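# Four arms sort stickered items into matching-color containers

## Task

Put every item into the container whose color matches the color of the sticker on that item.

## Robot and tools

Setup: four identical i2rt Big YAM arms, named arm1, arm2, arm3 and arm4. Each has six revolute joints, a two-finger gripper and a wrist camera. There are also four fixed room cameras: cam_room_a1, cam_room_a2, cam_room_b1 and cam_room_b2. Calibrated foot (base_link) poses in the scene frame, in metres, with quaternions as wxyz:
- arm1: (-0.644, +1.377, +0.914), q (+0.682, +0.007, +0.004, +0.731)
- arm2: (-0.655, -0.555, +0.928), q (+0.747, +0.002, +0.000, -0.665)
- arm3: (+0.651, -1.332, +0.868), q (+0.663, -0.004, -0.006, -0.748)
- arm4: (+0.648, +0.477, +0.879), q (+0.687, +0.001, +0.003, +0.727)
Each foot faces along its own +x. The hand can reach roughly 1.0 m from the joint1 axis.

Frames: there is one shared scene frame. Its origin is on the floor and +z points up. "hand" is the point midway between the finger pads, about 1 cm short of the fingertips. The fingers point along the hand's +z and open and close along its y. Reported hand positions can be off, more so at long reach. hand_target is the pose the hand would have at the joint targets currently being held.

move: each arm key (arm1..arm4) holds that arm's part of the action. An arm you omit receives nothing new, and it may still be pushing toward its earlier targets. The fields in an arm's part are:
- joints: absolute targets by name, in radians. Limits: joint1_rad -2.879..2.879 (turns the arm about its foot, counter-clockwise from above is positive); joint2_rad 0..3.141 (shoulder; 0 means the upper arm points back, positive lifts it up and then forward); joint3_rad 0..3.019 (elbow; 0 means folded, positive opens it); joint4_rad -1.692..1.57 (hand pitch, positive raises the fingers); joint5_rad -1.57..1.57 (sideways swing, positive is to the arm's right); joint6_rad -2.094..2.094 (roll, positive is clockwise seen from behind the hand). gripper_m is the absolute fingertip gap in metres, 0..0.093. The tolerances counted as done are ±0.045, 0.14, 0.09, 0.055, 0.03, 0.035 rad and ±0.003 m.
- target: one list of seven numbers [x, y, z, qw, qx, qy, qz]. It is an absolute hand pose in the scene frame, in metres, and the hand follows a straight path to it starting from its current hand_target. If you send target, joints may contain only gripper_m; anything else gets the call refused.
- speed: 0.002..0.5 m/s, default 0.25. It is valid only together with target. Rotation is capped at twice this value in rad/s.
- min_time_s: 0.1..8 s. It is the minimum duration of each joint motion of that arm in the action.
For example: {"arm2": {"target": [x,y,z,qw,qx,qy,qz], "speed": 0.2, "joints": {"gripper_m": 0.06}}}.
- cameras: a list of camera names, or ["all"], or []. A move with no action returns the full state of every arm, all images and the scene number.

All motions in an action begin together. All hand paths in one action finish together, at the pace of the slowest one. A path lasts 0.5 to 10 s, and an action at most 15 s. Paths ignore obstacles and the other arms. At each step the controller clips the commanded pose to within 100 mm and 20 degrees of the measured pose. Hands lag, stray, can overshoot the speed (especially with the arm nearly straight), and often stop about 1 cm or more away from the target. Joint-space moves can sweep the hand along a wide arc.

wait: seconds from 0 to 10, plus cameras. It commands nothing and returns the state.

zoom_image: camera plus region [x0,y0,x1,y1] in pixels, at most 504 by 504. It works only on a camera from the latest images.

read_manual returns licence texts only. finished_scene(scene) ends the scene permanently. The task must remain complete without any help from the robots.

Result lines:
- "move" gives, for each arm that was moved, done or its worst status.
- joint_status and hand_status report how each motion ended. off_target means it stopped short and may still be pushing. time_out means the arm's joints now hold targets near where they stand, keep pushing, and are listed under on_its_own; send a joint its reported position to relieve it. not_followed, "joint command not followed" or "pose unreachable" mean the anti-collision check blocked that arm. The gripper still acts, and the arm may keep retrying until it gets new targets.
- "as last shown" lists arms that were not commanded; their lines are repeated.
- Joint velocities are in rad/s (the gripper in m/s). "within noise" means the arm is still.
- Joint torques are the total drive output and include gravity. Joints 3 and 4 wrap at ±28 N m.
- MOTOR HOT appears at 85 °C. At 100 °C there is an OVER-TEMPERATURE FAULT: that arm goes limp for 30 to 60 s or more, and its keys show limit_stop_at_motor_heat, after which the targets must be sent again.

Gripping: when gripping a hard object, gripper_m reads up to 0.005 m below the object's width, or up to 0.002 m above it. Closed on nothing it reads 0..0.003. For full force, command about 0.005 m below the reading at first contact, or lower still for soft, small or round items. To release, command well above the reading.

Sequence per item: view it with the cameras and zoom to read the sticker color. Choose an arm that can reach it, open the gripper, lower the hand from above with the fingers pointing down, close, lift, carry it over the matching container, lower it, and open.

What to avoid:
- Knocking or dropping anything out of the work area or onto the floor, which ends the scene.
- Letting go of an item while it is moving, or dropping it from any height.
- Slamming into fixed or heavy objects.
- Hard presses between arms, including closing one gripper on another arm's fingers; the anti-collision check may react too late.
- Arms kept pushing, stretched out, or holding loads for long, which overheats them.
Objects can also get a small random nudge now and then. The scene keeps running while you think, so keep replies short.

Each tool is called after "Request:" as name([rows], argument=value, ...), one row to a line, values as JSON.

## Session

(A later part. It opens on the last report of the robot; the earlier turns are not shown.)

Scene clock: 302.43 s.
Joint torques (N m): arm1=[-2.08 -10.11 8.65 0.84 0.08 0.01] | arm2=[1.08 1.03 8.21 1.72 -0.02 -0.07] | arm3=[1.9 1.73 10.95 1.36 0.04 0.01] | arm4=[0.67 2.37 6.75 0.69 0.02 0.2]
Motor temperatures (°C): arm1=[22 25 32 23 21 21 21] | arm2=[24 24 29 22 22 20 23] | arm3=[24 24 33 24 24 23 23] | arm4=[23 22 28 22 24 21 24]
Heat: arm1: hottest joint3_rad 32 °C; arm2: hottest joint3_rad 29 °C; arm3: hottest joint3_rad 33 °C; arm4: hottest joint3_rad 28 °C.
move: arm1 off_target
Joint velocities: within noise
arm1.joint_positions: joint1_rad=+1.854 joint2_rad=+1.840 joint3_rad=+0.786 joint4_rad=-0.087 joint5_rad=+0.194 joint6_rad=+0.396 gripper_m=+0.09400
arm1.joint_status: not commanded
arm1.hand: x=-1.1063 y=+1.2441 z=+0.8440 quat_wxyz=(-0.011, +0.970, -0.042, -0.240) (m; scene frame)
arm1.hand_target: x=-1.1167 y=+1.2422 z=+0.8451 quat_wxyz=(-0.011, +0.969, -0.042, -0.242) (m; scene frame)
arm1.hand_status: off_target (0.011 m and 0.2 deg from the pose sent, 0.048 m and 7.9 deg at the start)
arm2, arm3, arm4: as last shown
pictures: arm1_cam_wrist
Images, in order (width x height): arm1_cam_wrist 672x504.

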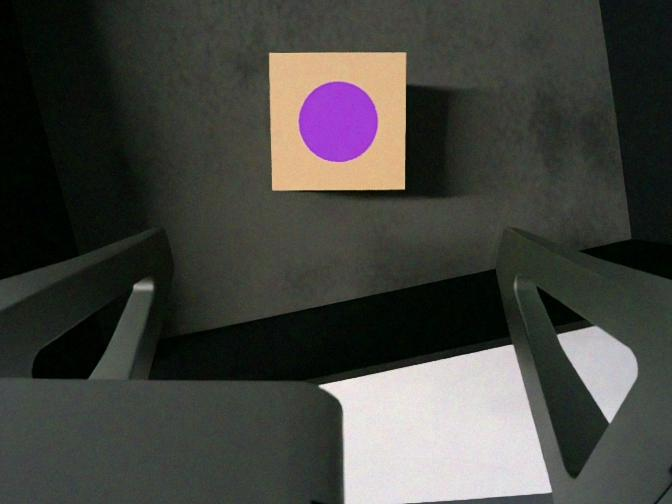

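Request:
move(arm1={"target": [-1.162, 1.247, 0.741, 0.0105, -0.9694, 0.0423, 0.2417], "speed": 0.12}, cameras=["arm1_cam_wrist", "cam_room_b2"])

Scene clock: 310.17 s.
Joint torques (N m): arm1=[-2.37 -13.39 6.79 1.77 0.11 -0.01] | arm2=[1.2 1.03 8.21 1.8 -0.01 -0.08] | arm3=[1.96 1.85 11.02 1.35 0.04 0.02] | arm4=[0.21 3.02 6.78 0.92 0.07 0.16]
Motor temperatures (°C): arm1=[22 25 32 23 21 21 21] | arm2=[24 24 29 22 22 20 23] | arm3=[24 24 33 24 24 23 23] | arm4=[23 22 28 22 24 21 24]
Heat: arm1: hottest joint3_rad 32 °C; arm2: hottest joint3_rad 29 °C; arm3: hottest joint3_rad 33 °C; arm4: hottest joint3_rad 28 °C.
move: arm1 off_target
Joint velocities: within noise
arm1.joint_positions: joint1_rad=+1.818 joint2_rad=+2.180 joint3_rad=+0.933 joint4_rad=+0.078 joint5_rad=+0.176 joint6_rad=+0.361 gripper_m=+0.09400
arm1.joint_status: not commanded
arm1.hand: x=-1.1426 y=+1.2482 z=+0.7358 quat_wxyz=(-0.016, +0.974, -0.039, -0.224) (m; scene frame)
arm1.hand_target: x=-1.1615 y=+1.2472 z=+0.7416 quat_wxyz=(-0.011, +0.969, -0.042, -0.242) (m; scene frame)
arm1.hand_status: off_target (0.020 m and 2.2 deg from the pose sent, 0.117 m and 0.2 deg at the start)
arm2, arm3, arm4: as last shown
pictures: arm1_cam_wrist, cam_room_b2
Images, in order (width x height): arm1_cam_wrist 672x504, cam_room_b2 672x504.

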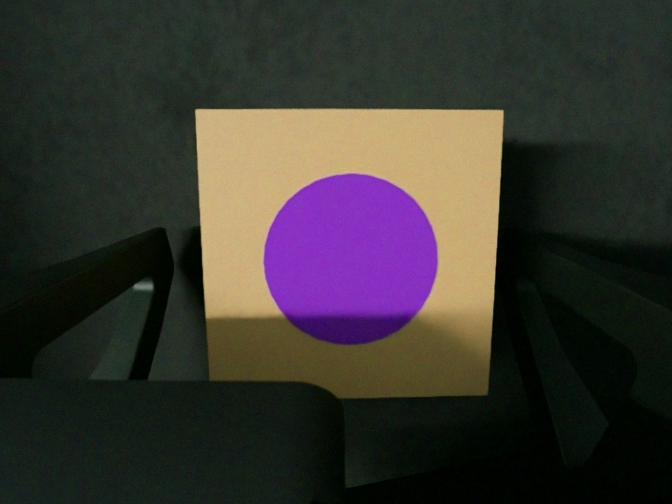

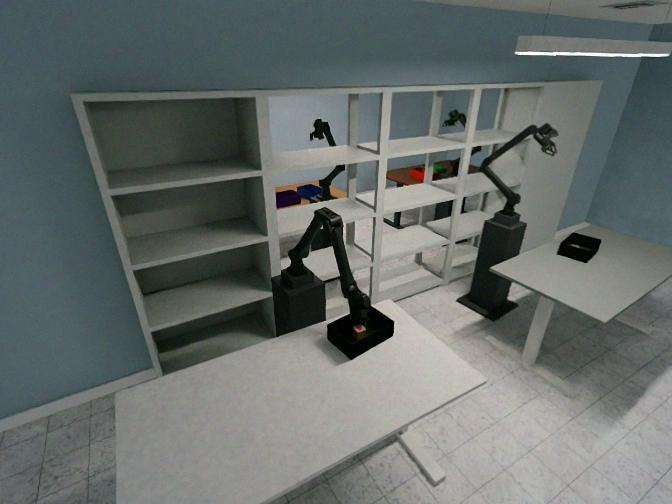

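Request:
move(arm1={"joints": {"gripper_m": 0.047}}, cameras=["arm1_cam_wrist"])

Scene clock: 319.97 s.
Joint torques (N m): arm1=[-2.49 -13.33 6.79 1.66 0.11 -0.02] | arm2=[1.2 1.03 8.23 1.76 -0.01 -0.07] | arm3=[1.96 1.85 11.03 1.33 0.04 0.02] | arm4=[0.44 2.61 6.75 0.79 0.05 0.16]
Motor temperatures (°C): arm1=[22 25 31 23 21 21 21] | arm2=[24 24 29 22 22 20 23] | arm3=[24 24 33 24 24 23 23] | arm4=[23 22 28 22 24 21 24]
Heat: arm1: hottest joint3_rad 31 °C; arm2: hottest joint3_rad 29 °C; arm3: hottest joint3_rad 33 °C; arm4: hottest joint3_rad 28 °C.
move: arm1 off_target
Joint velocities: within noise
arm1.joint_positions: joint1_rad=+1.818 joint2_rad=+2.180 joint3_rad=+0.933 joint4_rad=+0.078 joint5_rad=+0.175 joint6_rad=+0.361 gripper_m=+0.05304
arm1.joint_status: gripper_m off_target (ended at +0.05307, target +0.04700)
arm1.hand: x=-1.1427 y=+1.2479 z=+0.7359 quat_wxyz=(-0.016, +0.974, -0.039, -0.224) (m; scene frame)
arm1.hand_target: x=-1.1615 y=+1.2472 z=+0.7416 quat_wxyz=(-0.011, +0.969, -0.042, -0.242) (m; scene frame)
arm1.hand_status: not commanded
arm2, arm3, arm4: as last shown
pictures: arm1_cam_wrist
Images, in order (width x height): arm1_cam_wrist 672x504.

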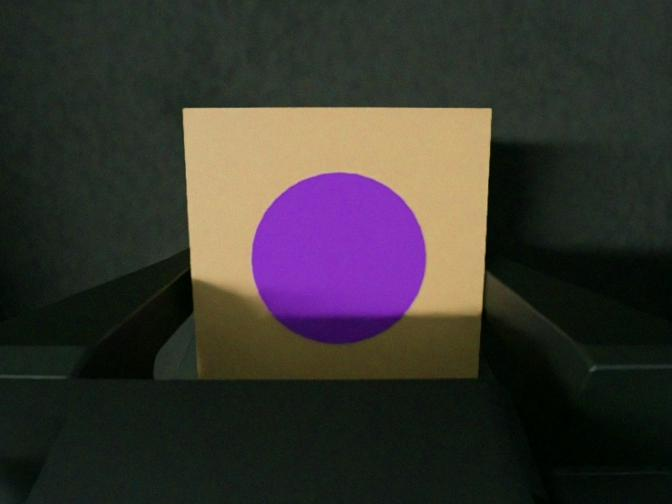

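Request:
move(arm1={"target": [-1.10, 1.24, 1.05, 0.0105, -0.9694, 0.0423, 0.2417]}, arm2={"target": [-1.057, -0.741, 0.93, -0.0585, -0.9415, -0.2347, 0.2347]}, cameras=["arm1_cam_wrist", "arm2_cam_wrist"])

Scene clock: 347.13 s.
Joint torques (N m): arm1=[-0.97 -9.88 14.94 0.79 0.28 0.09] | arm2=[1.55 -12.16 10 2.36 -0.2 -0.08] | arm3=[1.96 1.85 10.99 1.36 0.03 0.02] | arm4=[0.44 2.49 6.74 0.94 0.04 0.16]
Motor temperatures (°C): arm1=[22 25 30 23 21 21 22] | arm2=[24 24 29 22 22 20 23] | arm3=[24 24 33 24 24 23 23] | arm4=[23 22 28 22 24 21 24]
Heat: arm1: hottest joint3_rad 30 °C; arm2: hottest joint3_rad 29 °C; arm3: hottest joint3_rad 33 °C; arm4: hottest joint3_rad 28 °C.
move: arm1 off_target; arm2 off_target
Joint velocities: within noise
arm1.joint_positions: joint1_rad=+1.854 joint2_rad=+1.422 joint3_rad=+0.912 joint4_rad=-0.686 joint5_rad=+0.195 joint6_rad=+0.399 gripper_m=+0.05304
arm1.joint_status: not commanded
arm1.hand: x=-1.0818 y=+1.2519 z=+1.0216 quat_wxyz=(-0.022, +0.975, -0.041, -0.216) (m; scene frame)
arm1.hand_target: x=-1.0987 y=+1.2405 z=+1.0504 quat_wxyz=(-0.010, +0.969, -0.042, -0.242) (m; scene frame)
arm1.hand_status: off_target (0.036 m and 3.3 deg from the pose sent, 0.317 m and 2.2 deg at the start)
arm2.joint_positions: joint1_rad=-1.277 joint2_rad=+1.532 joint3_rad=+0.651 joint4_rad=-0.239 joint5_rad=-0.030 joint6_rad=-0.045 gripper_m=+0.09401
arm2.joint_status: not commanded
arm2.hand: x=-1.0438 y=-0.7299 z=+0.9206 quat_wxyz=(-0.054, -0.949, -0.224, +0.216) (m; scene frame)
arm2.hand_target: x=-1.0564 y=-0.7407 z=+0.9304 quat_wxyz=(-0.058, -0.942, -0.235, +0.235) (m; scene frame)
arm2.hand_status: off_target (0.020 m and 2.7 deg from the pose sent, 0.573 m and 24.0 deg at the start)
arm3, arm4: as last shown
pictures: arm1_cam_wrist, arm2_cam_wrist
Images, in order (width x height): arm1_cam_wrist 672x504, arm2_cam_wrist 672x504.

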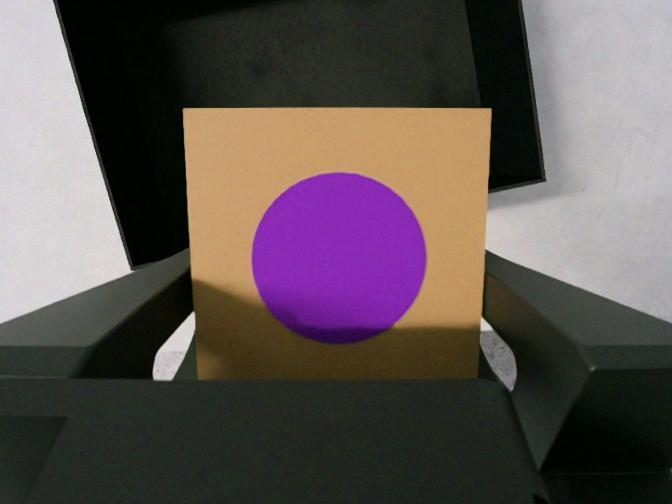

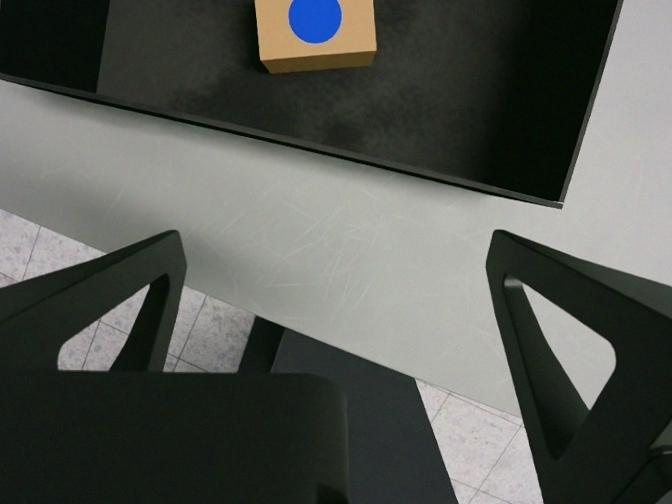

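Request:
move(arm1={"joints": {"joint1_rad": 0.6, "joint2_rad": 0.696, "joint3_rad": 1.044, "joint4_rad": -1.429, "joint5_rad": 0, "joint6_rad": 0}, "min_time_s": 3}, arm2={"target": [-1.101, -0.771, 0.846, -0.0687, -0.9303, -0.2756, 0.2319]}, cameras=["arm1_cam_wrist", "arm2_cam_wrist", "cam_room_b2"])

Scene clock: 361.43 s.
Joint torques (N m): arm1=[-2.2 0.44 16.53 0.76 -0.06 -0.09] | arm2=[1.49 -14.39 9.05 2.3 -0.23 -0.08] | arm3=[2.08 1.9 11 1.37 0.04 0.02] | arm4=[0.15 2.55 6.79 0.72 0.01 0.18]
Motor temperatures (°C): arm1=[21 25 33 23 21 21 22] | arm2=[24 25 29 22 22 20 23] | arm3=[24 24 33 24 24 23 23] | arm4=[23 22 28 22 24 21 24]
Heat: arm1: hottest joint3_rad 33 °C; arm2: hottest joint3_rad 29 °C; arm3: hottest joint3_rad 33 °C; arm4: hottest joint3_rad 28 °C.
move: arm1 done; arm2 off_target
Joint velocities: within noise
arm1.joint_positions: joint1_rad=+0.607 joint2_rad=+0.700 joint3_rad=+0.980 joint4_rad=-1.421 joint5_rad=+0.002 joint6_rad=+0.008 gripper_m=+0.05304
arm1.joint_status: all done
arm1.hand: x=-0.7924 y=+1.5693 z=+1.2235 quat_wxyz=(-0.090, +0.877, -0.427, -0.200) (m; scene frame)
arm1.hand_target: x=-0.7934 y=+1.5731 z=+1.2537 quat_wxyz=(-0.103, +0.871, -0.423, -0.225) (m; scene frame)
arm1.hand_status: not commanded
arm2.joint_positions: joint1_rad=-1.270 joint2_rad=+1.849 joint3_rad=+0.757 joint4_rad=-0.030 joint5_rad=-0.068 joint6_rad=-0.117 gripper_m=+0.09401
arm2.joint_status: not commanded
arm2.hand: x=-1.0838 y=-0.7579 z=+0.8402 quat_wxyz=(-0.065, -0.938, -0.265, +0.213) (m; scene frame)
arm2.hand_target: x=-1.1003 y=-0.7708 z=+0.8468 quat_wxyz=(-0.069, -0.930, -0.276, +0.232) (m; scene frame)
arm2.hand_status: off_target (0.022 m and 2.6 deg from the pose sent, 0.103 m and 6.8 deg at the start)
arm3, arm4: as last shown
pictures: arm1_cam_wrist, arm2_cam_wrist, cam_room_b2
Images, in order (width x height): arm1_cam_wrist 672x504, arm2_cam_wrist 672x504, cam_room_b2 672x504.

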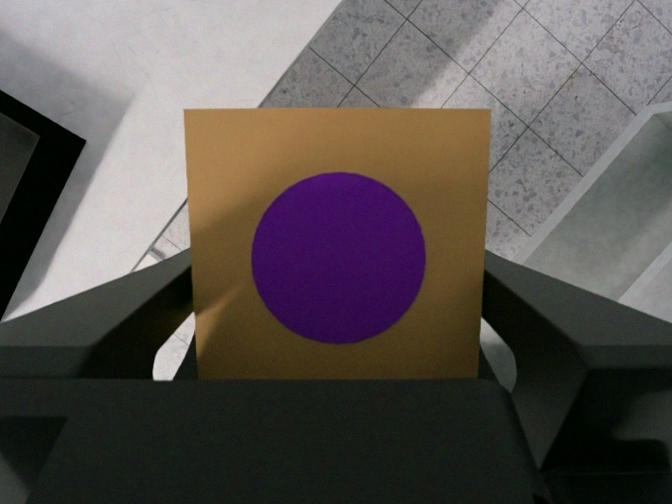

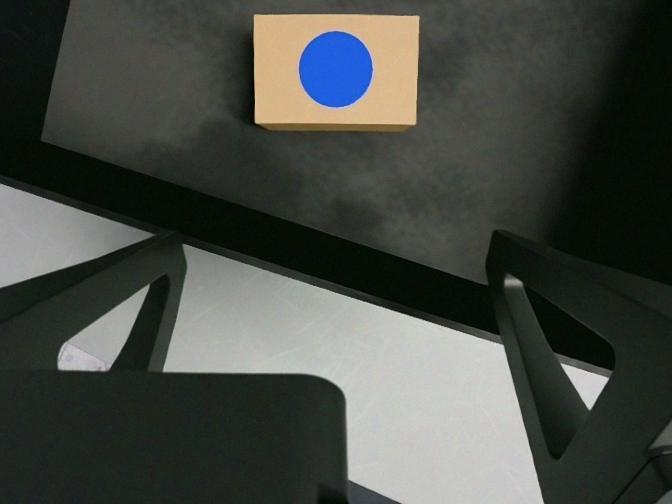

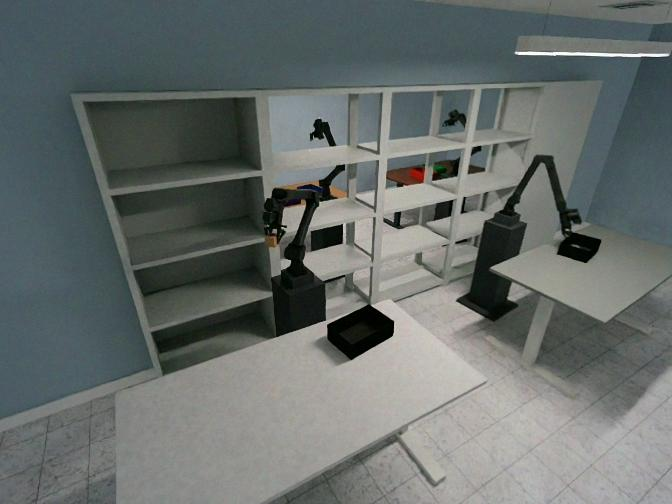

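Request:
move(arm1={"joints": {"joint1_rad": -2.248}, "min_time_s": 4}, arm2={"target": [-1.152, -0.804, 0.761, -0.0687, -0.9303, -0.2756, 0.2319], "speed": 0.12}, cameras=["arm1_cam_wrist", "arm2_cam_wrist"])

Scene clock: 382.57 s.
Joint torques (N m): arm1=[-2.9 0.62 16.58 0.83 0.01 -0.03] | arm2=[1.49 -16.67 7.77 2.21 0.04 0.08] | arm3=[1.96 1.9 11 1.36 0.04 0.01] | arm4=[0.56 2.67 6.79 0.83 0.07 0.16]
Motor temperatures (°C): arm1=[21 25 38 23 21 21 22] | arm2=[24 25 29 22 22 20 23] | arm3=[24 24 33 24 24 23 23] | arm4=[23 22 28 22 24 21 24]
Heat: arm1: hottest joint3_rad 38 °C; arm2: hottest joint3_rad 29 °C; arm3: hottest joint3_rad 33 °C; arm4: hottest joint3_rad 28 °C.
move: arm1 done; arm2 off_target
Joint velocities: within noise
arm1.joint_positions: joint1_rad=-2.243 joint2_rad=+0.700 joint3_rad=+0.980 joint4_rad=-1.421 joint5_rad=+0.000 joint6_rad=+0.007 gripper_m=+0.05305
arm1.joint_status: all done
arm1.hand: x=-0.4364 y=+1.2363 z=+1.2170 quat_wxyz=(-0.196, -0.293, -0.933, +0.064) (m; scene frame)
arm1.hand_target: x=-0.4333 y=+1.2328 z=+1.2471 quat_wxyz=(-0.224, -0.291, -0.927, +0.074) (m; scene frame)
arm1.hand_status: not commanded
arm2.joint_positions: joint1_rad=-1.251 joint2_rad=+2.141 joint3_rad=+0.968 joint4_rad=+0.076 joint5_rad=-0.066 joint6_rad=-0.116 gripper_m=+0.09401
arm2.joint_status: not commanded
arm2.hand: x=-1.1436 y=-0.7949 z=+0.7664 quat_wxyz=(-0.068, -0.933, -0.273, +0.225) (m; scene frame)
arm2.hand_target: x=-1.1516 y=-0.8038 z=+0.7613 quat_wxyz=(-0.069, -0.930, -0.276, +0.232) (m; scene frame)
arm2.hand_status: off_target (0.014 m and 0.9 deg from the pose sent, 0.114 m and 2.7 deg at the start)
arm3.joint_positions: joint1_rad=+1.680 joint2_rad=+0.642 joint3_rad=+1.391 joint4_rad=-1.294 joint5_rad=+0.000 joint6_rad=-0.007 gripper_m=+0.09400
arm3.joint_status: not commanded
arm3.hand: x=+0.9015 y=-1.3276 z=+1.4109 quat_wxyz=(-0.491, +0.001, -0.871, +0.011) (m; scene frame)
arm3.hand_target: x=+0.8986 y=-1.3248 z=+1.4269 quat_wxyz=(-0.502, +0.003, -0.865, +0.006) (m; scene frame)
arm3.hand_status: not commanded
arm4: as last shown
pictures: arm1_cam_wrist, arm2_cam_wrist
Images, in order (width x height): arm1_cam_wrist 672x504, arm2_cam_wrist 672x504.

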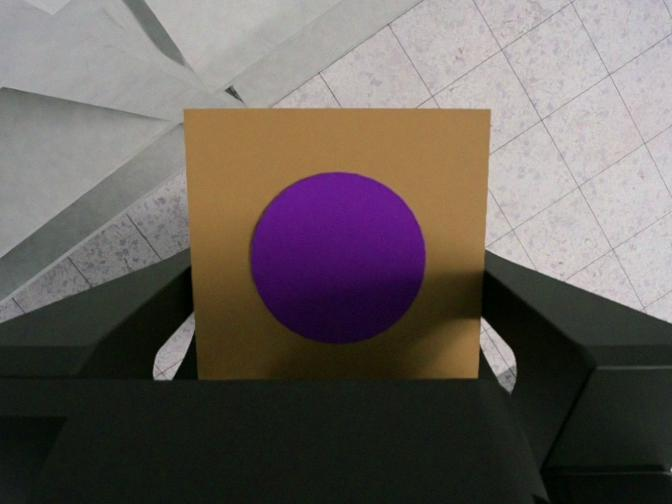

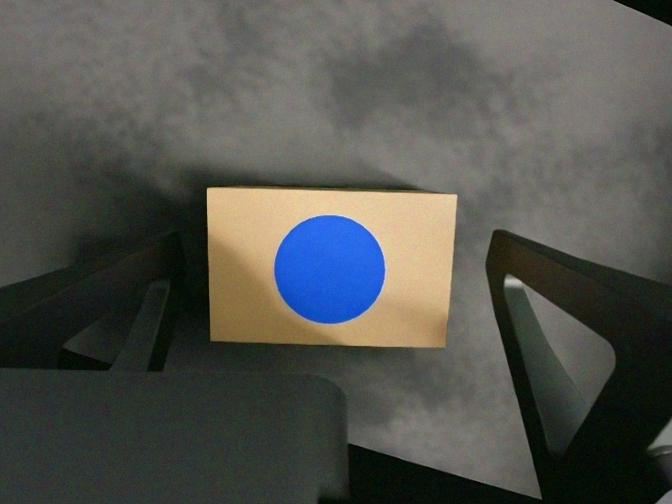

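Request:
move(arm2={"target": [-1.152, -0.804, 0.744, -0.0687, -0.9303, -0.2756, 0.2319], "speed": 0.08}, cameras=["arm2_cam_wrist"])

Scene clock: 389.43 s.
Joint torques (N m): arm1=[-1.9 0.21 16.58 0.73 0.08 -0.01] | arm2=[1.55 -16.03 7.35 2.28 0.04 0.08] | arm3=[1.9 1.79 11.02 1.36 0.03 0.02] | arm4=[0.56 2.84 6.74 0.77 0.03 0.18]
Motor temperatures (°C): arm1=[21 25 39 23 21 21 22] | arm2=[24 25 29 22 22 20 23] | arm3=[24 24 33 24 24 23 23] | arm4=[23 22 28 22 24 21 24]
Heat: arm1: hottest joint3_rad 39 °C; arm2: hottest joint3_rad 29 °C; arm3: hottest joint3_rad 33 °C; arm4: hottest joint3_rad 28 °C.
move: arm2 off_target
Joint velocities: within noise
arm1, arm3: as last shown
arm2.joint_positions: joint1_rad=-1.251 joint2_rad=+2.176 joint3_rad=+0.982 joint4_rad=+0.108 joint5_rad=-0.066 joint6_rad=-0.116 gripper_m=+0.09401
arm2.joint_status: not commanded
arm2.hand: x=-1.1477 y=-0.7969 z=+0.7556 quat_wxyz=(-0.068, -0.932, -0.273, +0.231) (m; scene frame)
arm2.hand_target: x=-1.1514 y=-0.8036 z=+0.7443 quat_wxyz=(-0.069, -0.930, -0.276, +0.232) (m; scene frame)
arm2.hand_status: off_target (0.014 m and 0.4 deg from the pose sent, 0.026 m and 0.9 deg at the start)
arm4.joint_positions: joint1_rad=-1.622 joint2_rad=+0.640 joint3_rad=+1.435 joint4_rad=-1.478 joint5_rad=+0.002 joint6_rad=-0.014 gripper_m=+0.09400
arm4.joint_status: not commanded
arm4.hand: x=+0.8687 y=+0.4794 z=+1.4056 quat_wxyz=(-0.428, +0.009, -0.904, +0.004) (m; scene frame)
arm4.hand_target: x=+0.8714 y=+0.4787 z=+1.3988 quat_wxyz=(-0.415, +0.001, -0.910, +0.002) (m; scene frame)
arm4.hand_status: not commanded
pictures: arm2_cam_wrist
Images, in order (width x height): arm2_cam_wrist 672x504.

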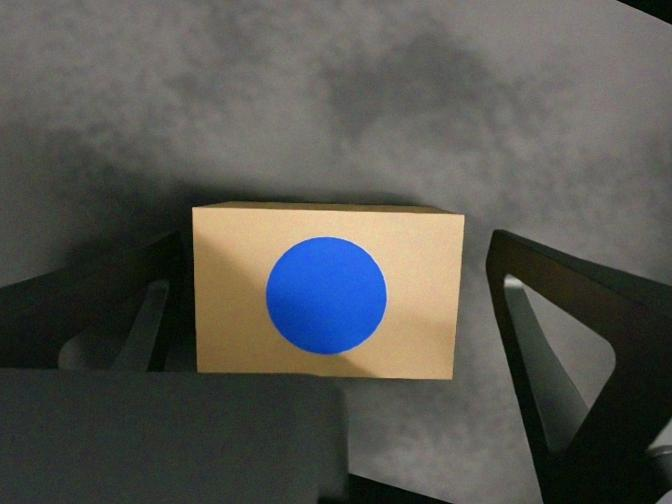

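Request:
move(arm2={"target": [-1.146, -0.801, 0.735, -0.0687, -0.9303, -0.2756, 0.2319], "speed": 0.08}, cameras=["arm2_cam_wrist"])

Scene clock: 393.13 s.
Joint torques (N m): arm1=[-2.73 0.73 16.51 0.91 0.08 0] | arm2=[1.44 -15.97 6.06 2.35 0.03 0.08] | arm3=[2.08 1.9 10.97 1.39 0.04 0.02] | arm4=[0.32 2.55 6.83 0.92 0.05 0.15]
Motor temperatures (°C): arm1=[21 25 40 23 21 21 22] | arm2=[24 25 29 22 22 20 23] | arm3=[24 24 33 24 24 23 23] | arm4=[23 22 28 22 24 21 24]
Heat: arm1: hottest joint3_rad 40 °C; arm2: hottest joint3_rad 29 °C; arm3: hottest joint3_rad 33 °C; arm4: hottest joint3_rad 28 °C.
move: arm2 off_target
Joint velocities: within noise
arm1, arm3, arm4: as last shown
arm2.joint_positions: joint1_rad=-1.251 joint2_rad=+2.192 joint3_rad=+0.982 joint4_rad=+0.139 joint5_rad=-0.066 joint6_rad=-0.116 gripper_m=+0.09401
arm2.joint_status: not commanded
arm2.hand: x=-1.1491 y=-0.7975 z=+0.7502 quat_wxyz=(-0.069, -0.930, -0.272, +0.237) (m; scene frame)
arm2.hand_target: x=-1.1456 y=-0.8006 z=+0.7355 quat_wxyz=(-0.069, -0.930, -0.276, +0.232) (m; scene frame)
arm2.hand_status: off_target (0.016 m and 0.7 deg from the pose sent, 0.021 m and 0.4 deg at the start)
pictures: arm2_cam_wrist
Images, in order (width x height): arm2_cam_wrist 672x504.

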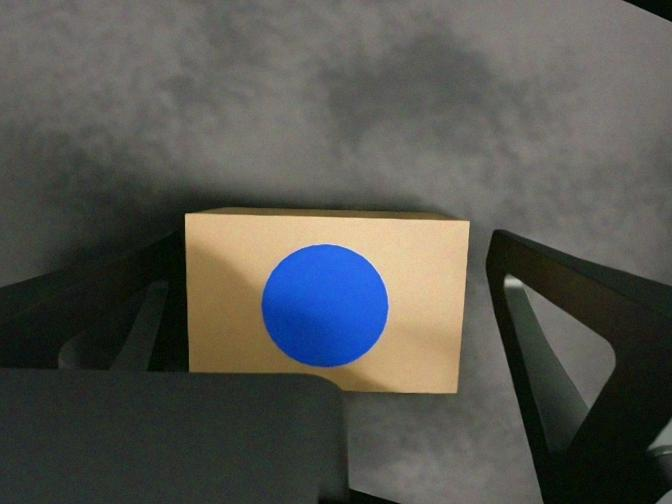

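Request:
move(arm2={"joints": {"gripper_m": 0.054}}, arm1={"target": [-0.36, 1.18, 1.22, -0.2307, -0.2918, -0.9254, 0.0727]}, cameras=["arm1_cam_wrist", "arm2_cam_wrist", "cam_room_b2", "cam_room_b1"])

Scene clock: 397.57 s.
Joint torques (N m): arm1=[-2.43 -3.55 17.42 1.76 -0.05 -0.05] | arm2=[1.44 -16.03 6.05 2.29 0.01 0.09] | arm3=[1.96 1.79 11.03 1.35 0.04 0.01] | arm4=[0.62 2.55 6.86 0.84 0.04 0.2]
Motor temperatures (°C): arm1=[21 25 40 23 21 21 22] | arm2=[24 25 29 22 22 20 23] | arm3=[24 24 33 24 24 23 23] | arm4=[23 22 28 22 24 21 24]
Heat: arm1: hottest joint3_rad 40 °C; arm2: hottest joint3_rad 29 °C; arm3: hottest joint3_rad 33 °C; arm4: hottest joint3_rad 28 °C.
move: arm1 off_target; arm2 off_target
Joint velocities: within noise
arm1.joint_positions: joint1_rad=-2.245 joint2_rad=+0.919 joint3_rad=+0.988 joint4_rad=-1.239 joint5_rad=-0.006 joint6_rad=+0.006 gripper_m=+0.05305
arm1.joint_status: not commanded
arm1.hand: x=-0.3730 y=+1.1928 z=+1.1798 quat_wxyz=(-0.183, -0.294, -0.936, +0.057) (m; scene frame)
arm1.hand_target: x=-0.3622 y=+1.1816 z=+1.2199 quat_wxyz=(-0.231, -0.292, -0.925, +0.073) (m; scene frame)
arm1.hand_status: off_target (0.044 m and 5.9 deg from the pose sent, 0.095 m and 4.2 deg at the start)
arm2.joint_positions: joint1_rad=-1.251 joint2_rad=+2.192 joint3_rad=+0.982 joint4_rad=+0.139 joint5_rad=-0.065 joint6_rad=-0.116 gripper_m=+0.06911
arm2.joint_status: gripper_m off_target (ended at +0.06913, target +0.05400)
arm2.hand: x=-1.1493 y=-0.7974 z=+0.7503 quat_wxyz=(-0.069, -0.930, -0.272, +0.237) (m; scene frame)
arm2.hand_target: x=-1.1456 y=-0.8006 z=+0.7355 quat_wxyz=(-0.069, -0.930, -0.276, +0.232) (m; scene frame)
arm2.hand_status: not commanded
arm3, arm4: as last shown
pictures: arm1_cam_wrist, arm2_cam_wrist, cam_room_b1, cam_room_b2
Images, in order (width x height): arm1_cam_wrist 672x504, arm2_cam_wrist 672x504, cam_room_b1 672x504, cam_room_b2 672x504.

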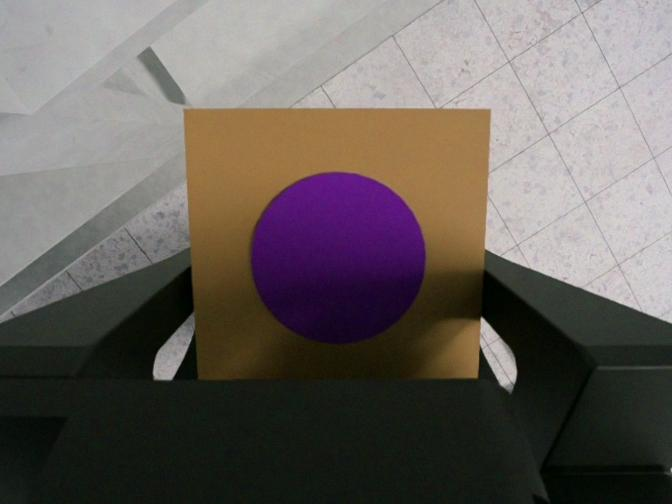

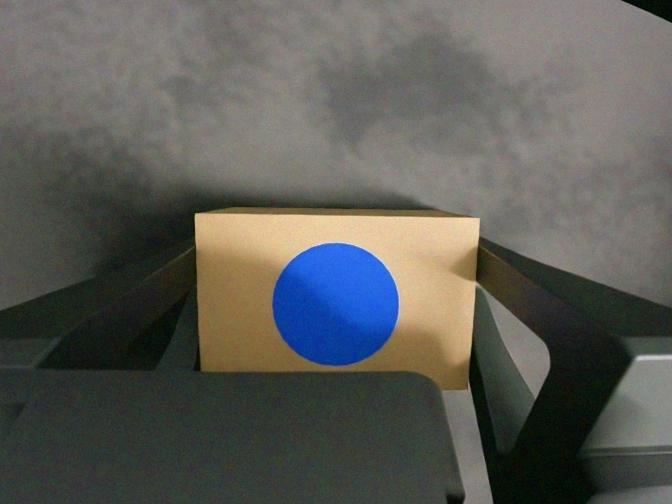

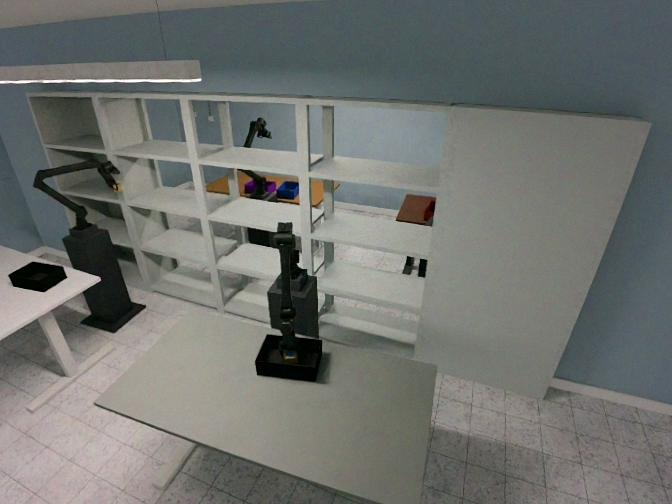

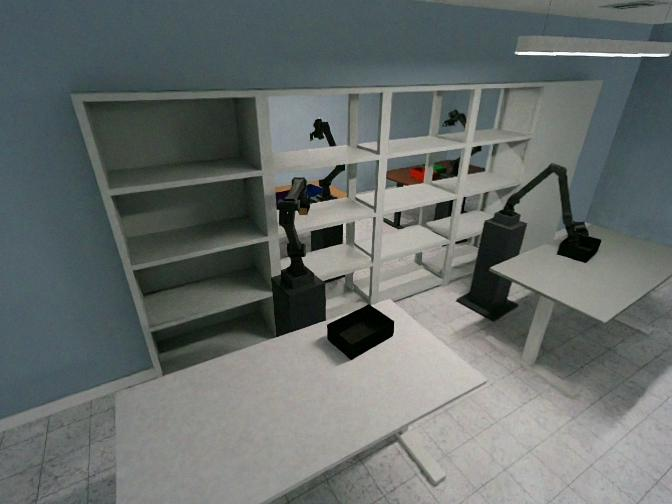

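Request:
zoom_image(camera="arm1_cam_wrist", region=[0, 0, 504, 340])

Request:
zoom_image(camera="cam_room_b1", region=[20, 80, 356, 332])

Request:
zoom_image(camera="cam_room_b2", region=[240, 100, 410, 270])

Scaled by 1.000.

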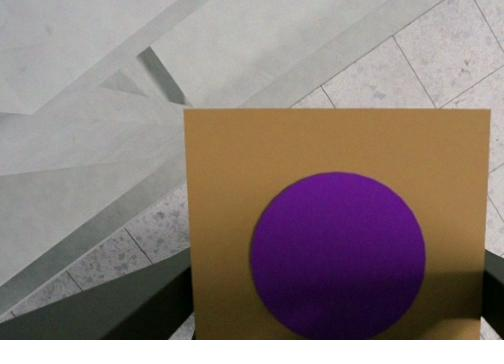

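Scaled by 1.500.

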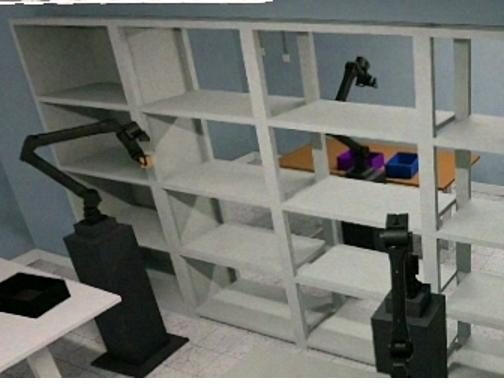

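Scaled by 2.965.

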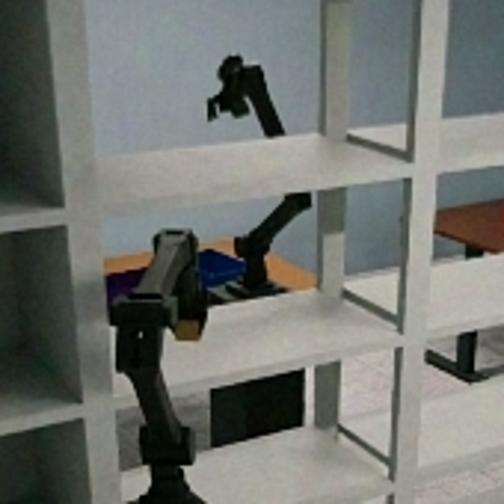

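Request:
move(arm2={"target": [-1.08, -0.76, 1.06, -0.0687, -0.9303, -0.2756, 0.2319]}, arm4={"joints": {"joint1_rad": 1.515, "joint2_rad": 0.288, "joint3_rad": 0.64, "joint4_rad": -0.702}, "min_time_s": 3.5}, cameras=["arm4_cam_wrist", "arm2_cam_wrist"])

Scene clock: 427.50 s.
Joint torques (N m): arm1=[-3.14 -3.14 17.35 1.8 0.01 -0.06] | arm2=[0.09 -11.75 15.25 1.13 -0.25 -0.08] | arm3=[1.96 1.9 10.99 1.37 0.02 0.01] | arm4=[1.2 0.73 9.11 2.15 0.04 0.15]
Motor temperatures (°C): arm1=[21 24 40 23 21 21 23] | arm2=[24 25 28 22 22 20 24] | arm3=[24 24 34 24 24 23 23] | arm4=[23 22 28 22 24 21 24]
Heat: arm1: hottest joint3_rad 40 °C; arm2: hottest joint3_rad 28 °C; arm3: hottest joint3_rad 34 °C; arm4: hottest joint3_rad 28 °C.
move: arm2 off_target; arm4 done
Joint velocities: within noise
arm1, arm3: as last shown
arm2.joint_positions: joint1_rad=-1.256 joint2_rad=+1.356 joint3_rad=+0.863 joint4_rad=-0.631 joint5_rad=-0.070 joint6_rad=-0.121 gripper_m=+0.06911
arm2.joint_status: not commanded
arm2.hand: x=-1.0598 y=-0.7550 z=+1.0376 quat_wxyz=(-0.067, -0.936, -0.274, +0.212) (m; scene frame)
arm2.hand_target: x=-1.0790 y=-0.7595 z=+1.0604 quat_wxyz=(-0.068, -0.930, -0.275, +0.233) (m; scene frame)
arm2.hand_status: off_target (0.031 m and 2.4 deg from the pose sent, 0.320 m and 0.7 deg at the start)
arm4.joint_positions: joint1_rad=+1.512 joint2_rad=+0.302 joint3_rad=+0.643 joint4_rad=-0.721 joint5_rad=+0.001 joint6_rad=-0.013 gripper_m=+0.09402
arm4.joint_status: all done
arm4.hand: x=+0.3787 y=+0.4798 z=+1.2241 quat_wxyz=(-0.003, +0.827, +0.003, -0.563) (m; scene frame)
arm4.hand_target: x=+0.3799 y=+0.4788 z=+1.2302 quat_wxyz=(+0.002, +0.818, -0.001, -0.575) (m; scene frame)
arm4.hand_status: not commanded
pictures: arm2_cam_wrist, arm4_cam_wrist
Images, in order (width x height): arm2_cam_wrist 672x504, arm4_cam_wrist 672x504.

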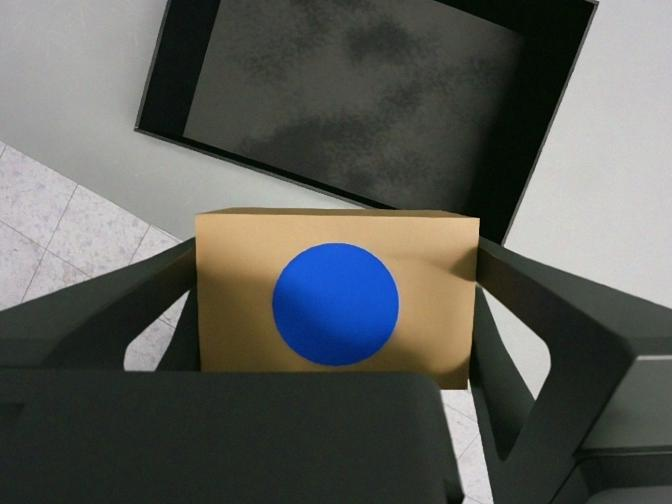

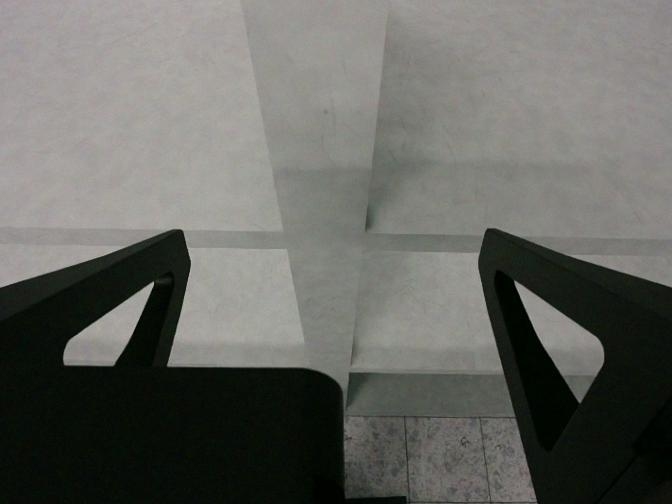

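Request:
move(arm1={"target": [-0.16, 1.034, 1.10, 0.263, 0.2874, 0.9173, -0.0824], "speed": 0.15}, cameras=["arm1_cam_wrist", "arm4_cam_wrist", "cam_room_b2", "cam_room_a2"])

Scene clock: 469.03 s.
Joint torques (N m): arm1=[-3.14 -11.69 16.55 1.83 -0.03 -0.06] | arm2=[-0.09 -11.63 15.2 1.18 -0.24 -0.08] | arm3=[2.08 1.9 11.02 1.31 0.05 0.01] | arm4=[1.32 1.26 9.26 2.1 0.08 0.17]
Motor temperatures (°C): arm1=[21 24 41 23 21 21 23] | arm2=[24 25 32 22 22 20 24] | arm3=[24 24 34 23 24 23 23] | arm4=[23 21 29 22 24 21 24]
Heat: arm1: hottest joint3_rad 41 °C; arm2: hottest joint3_rad 32 °C; arm3: hottest joint3_rad 34 °C; arm4: hottest joint3_rad 29 °C.
move: arm1 off_target
Joint velocities: within noise
arm1.joint_positions: joint1_rad=-2.251 joint2_rad=+1.561 joint3_rad=+1.213 joint4_rad=-0.736 joint5_rad=-0.011 joint6_rad=-0.002 gripper_m=+0.05305
arm1.joint_status: not commanded
arm1.hand: x=-0.1808 y=+1.0558 z=+1.0664 quat_wxyz=(-0.224, -0.290, -0.928, +0.069) (m; scene frame)
arm1.hand_target: x=-0.1626 y=+1.0356 z=+1.1009 quat_wxyz=(-0.263, -0.287, -0.917, +0.083) (m; scene frame)
arm1.hand_status: off_target (0.045 m and 4.9 deg from the pose sent, 0.277 m and 9.9 deg at the start)
arm2, arm3, arm4: as last shown
pictures: arm1_cam_wrist, arm4_cam_wrist, cam_room_a2, cam_room_b2
Images, in order (width x height): arm1_cam_wrist 672x504, arm4_cam_wrist 672x504, cam_room_a2 672x504, cam_room_b2 672x504.

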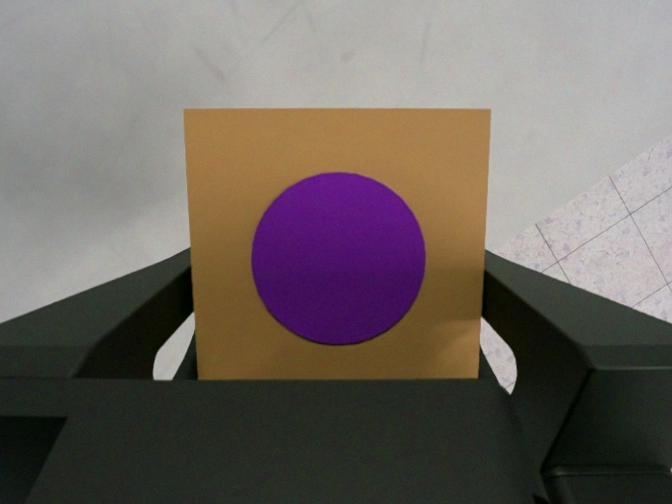

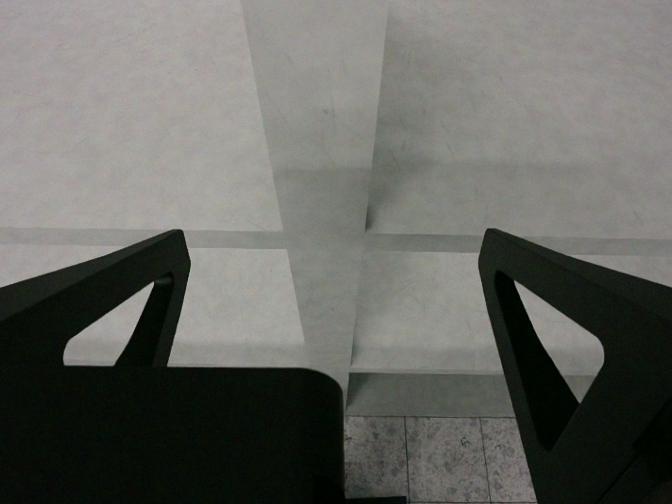

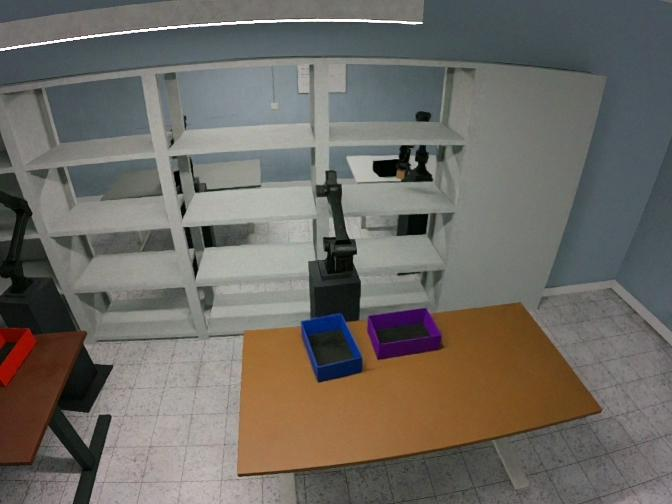

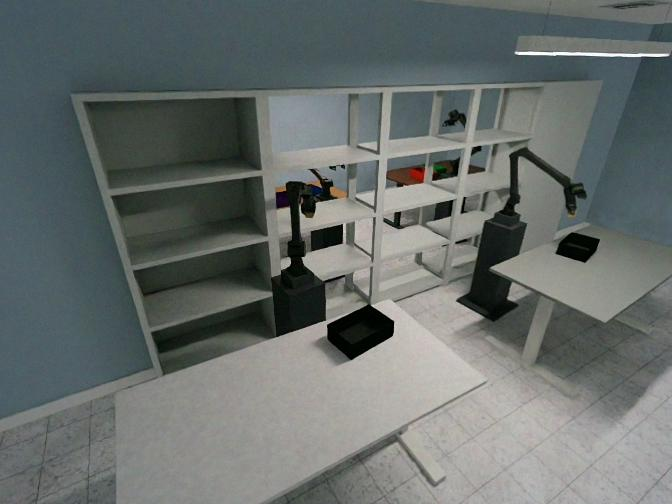

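Request:
move(arm1={"target": [0.01, 0.922, 1.115, 0.263, 0.2874, 0.9173, -0.0824], "speed": 0.12}, cameras=["arm1_cam_wrist", "cam_room_b2", "cam_room_a2"])

Request:
zoom_image(camera="cam_room_b2", region=[270, 150, 390, 240])

Request:
zoom_image(camera="cam_room_a2", region=[320, 120, 470, 230])

Scene clock: 483.77 s.
Joint torques (N m): arm1=[-2.02 -19.49 17.91 0.79 0.07 0.06] | arm2=[-0.03 -11.69 15.24 1.11 -0.25 -0.08] | arm3=[1.85 2.02 11.02 1.36 0.03 0.01] | arm4=[1.32 0.79 9.14 2.07 0.06 0.18]
Motor temperatures (°C): arm1=[21 24 41 23 21 21 23] | arm2=[24 25 33 22 22 20 25] | arm3=[24 24 34 23 24 23 23] | arm4=[23 21 30 22 24 21 24]
Heat: arm1: hottest joint3_rad 41 °C; arm2: hottest joint3_rad 33 °C; arm3: hottest joint3_rad 34 °C; arm4: hottest joint3_rad 30 °C.
move: arm1 off_target
Joint velocities: within noise
arm1.joint_positions: joint1_rad=-2.251 joint2_rad=+2.103 joint3_rad=+2.039 joint4_rad=-0.988 joint5_rad=-0.010 joint6_rad=-0.002 gripper_m=+0.05305
arm1.joint_status: not commanded
arm1.hand: x=-0.0045 y=+0.9319 z=+1.0856 quat_wxyz=(-0.238, -0.289, -0.924, +0.074) (m; scene frame)
arm1.hand_target: x=+0.0081 y=+0.9232 z=+1.1153 quat_wxyz=(-0.264, -0.287, -0.917, +0.083) (m; scene frame)
arm1.hand_status: off_target (0.034 m and 3.1 deg from the pose sent, 0.238 m and 4.9 deg at the start)
arm2, arm3, arm4: as last shown
pictures: arm1_cam_wrist, cam_room_a2, cam_room_b2
Images, in order (width x height): arm1_cam_wrist 672x504, cam_room_a2 672x504, cam_room_b2 672x504.

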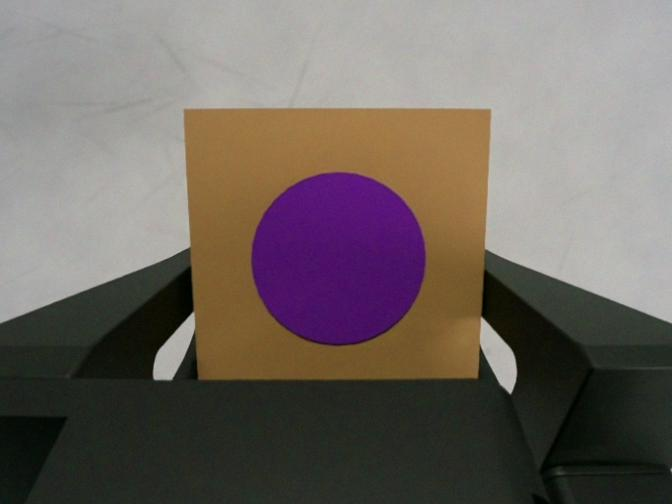

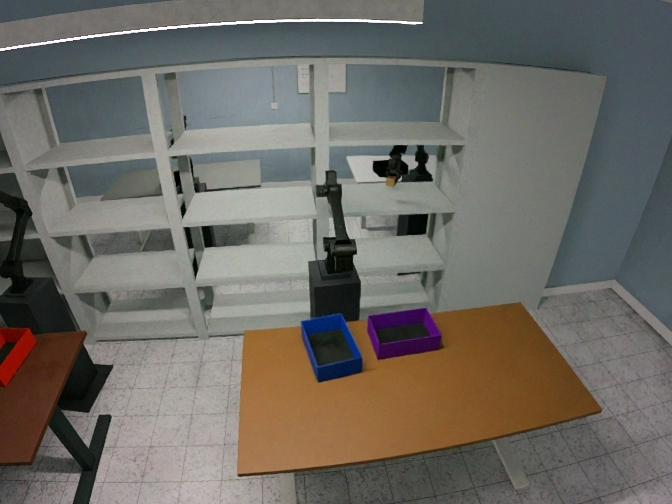

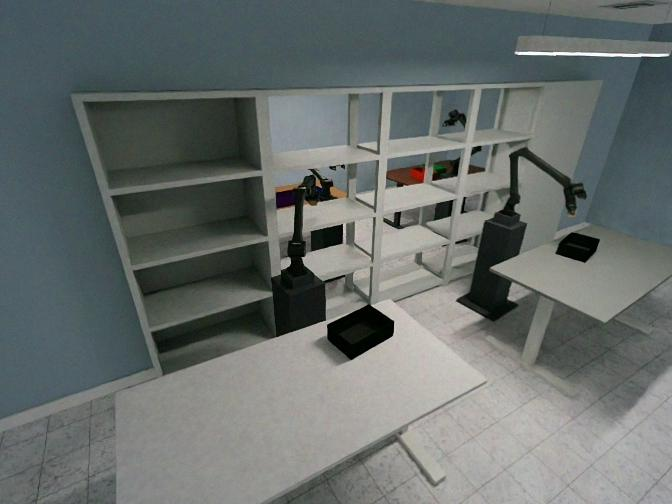

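Scaled by 4.200.

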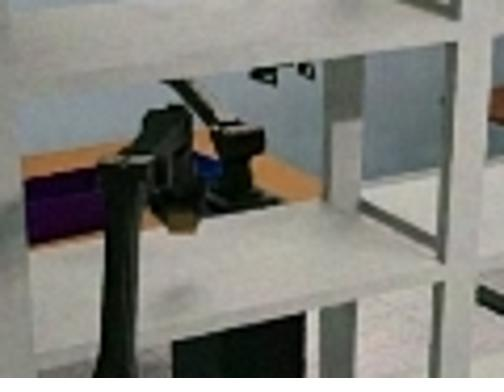

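Scaled by 3.360.

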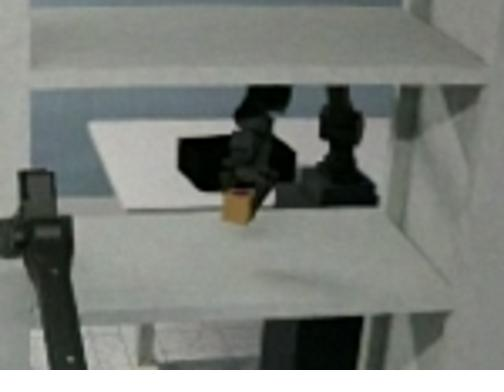

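Request:
move(arm1={"target": [0.008, 0.923, 1.075, 0.2389, 0.2895, 0.9238, -0.0749], "speed": 0.06}, cameras=["arm1_cam_wrist", "cam_room_a2"])

Request:
zoom_image(camera="cam_room_a2", region=[360, 150, 440, 210])

Scene clock: 489.70 s.
Joint torques (N m): arm1=[-2.02 -19.9 15.84 1.16 0.1 0.05] | arm2=[-0.15 -11.75 15.16 1.11 -0.23 -0.08] | arm3=[1.85 1.9 11.03 1.39 0.03 0.01] | arm4=[0.91 1.08 9.26 2.09 0.03 0.16]
Motor temperatures (°C): arm1=[21 25 42 23 21 21 23] | arm2=[24 25 34 22 22 20 25] | arm3=[24 24 34 23 24 23 23] | arm4=[23 21 30 22 24 21 24]
Heat: arm1: hottest joint3_rad 42 °C; arm2: hottest joint3_rad 34 °C; arm3: hottest joint3_rad 34 °C; arm4: hottest joint3_rad 30 °C.
move: arm1 off_target
Joint velocities: within noise
arm1.joint_positions: joint1_rad=-2.251 joint2_rad=+2.145 joint3_rad=+2.039 joint4_rad=-0.988 joint5_rad=-0.010 joint6_rad=-0.002 gripper_m=+0.05305
arm1.joint_status: not commanded
arm1.hand: x=-0.0037 y=+0.9311 z=+1.0533 quat_wxyz=(-0.219, -0.290, -0.929, +0.068) (m; scene frame)
arm1.hand_target: x=+0.0069 y=+0.9236 z=+1.0752 quat_wxyz=(-0.239, -0.290, -0.924, +0.075) (m; scene frame)
arm1.hand_status: off_target (0.026 m and 2.5 deg from the pose sent, 0.019 m and 0.2 deg at the start)
arm2, arm3, arm4: as last shown
pictures: arm1_cam_wrist, cam_room_a2
Images, in order (width x height): arm1_cam_wrist 672x504, cam_room_a2 672x504.

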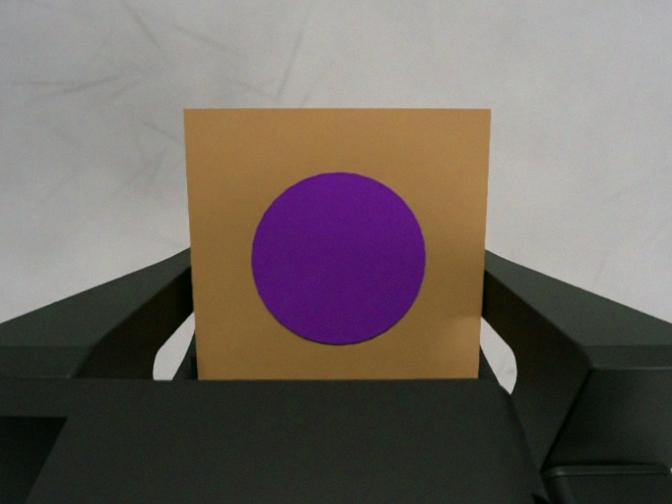

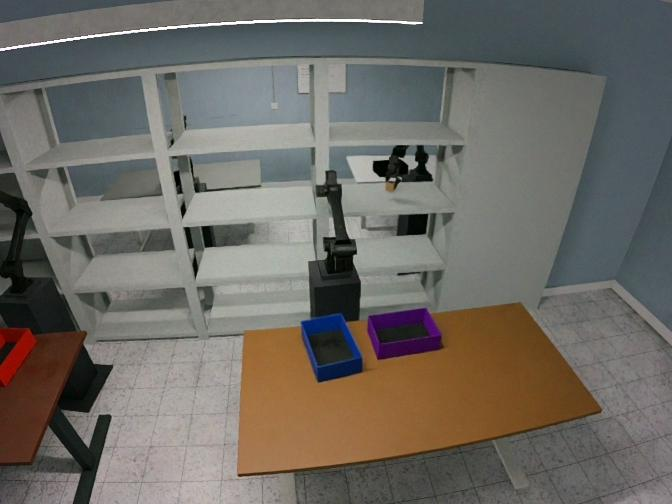

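Scaled by 6.300.

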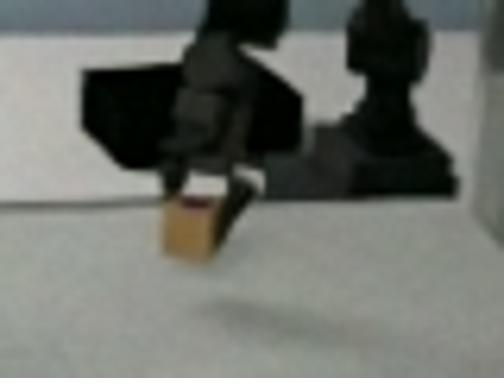

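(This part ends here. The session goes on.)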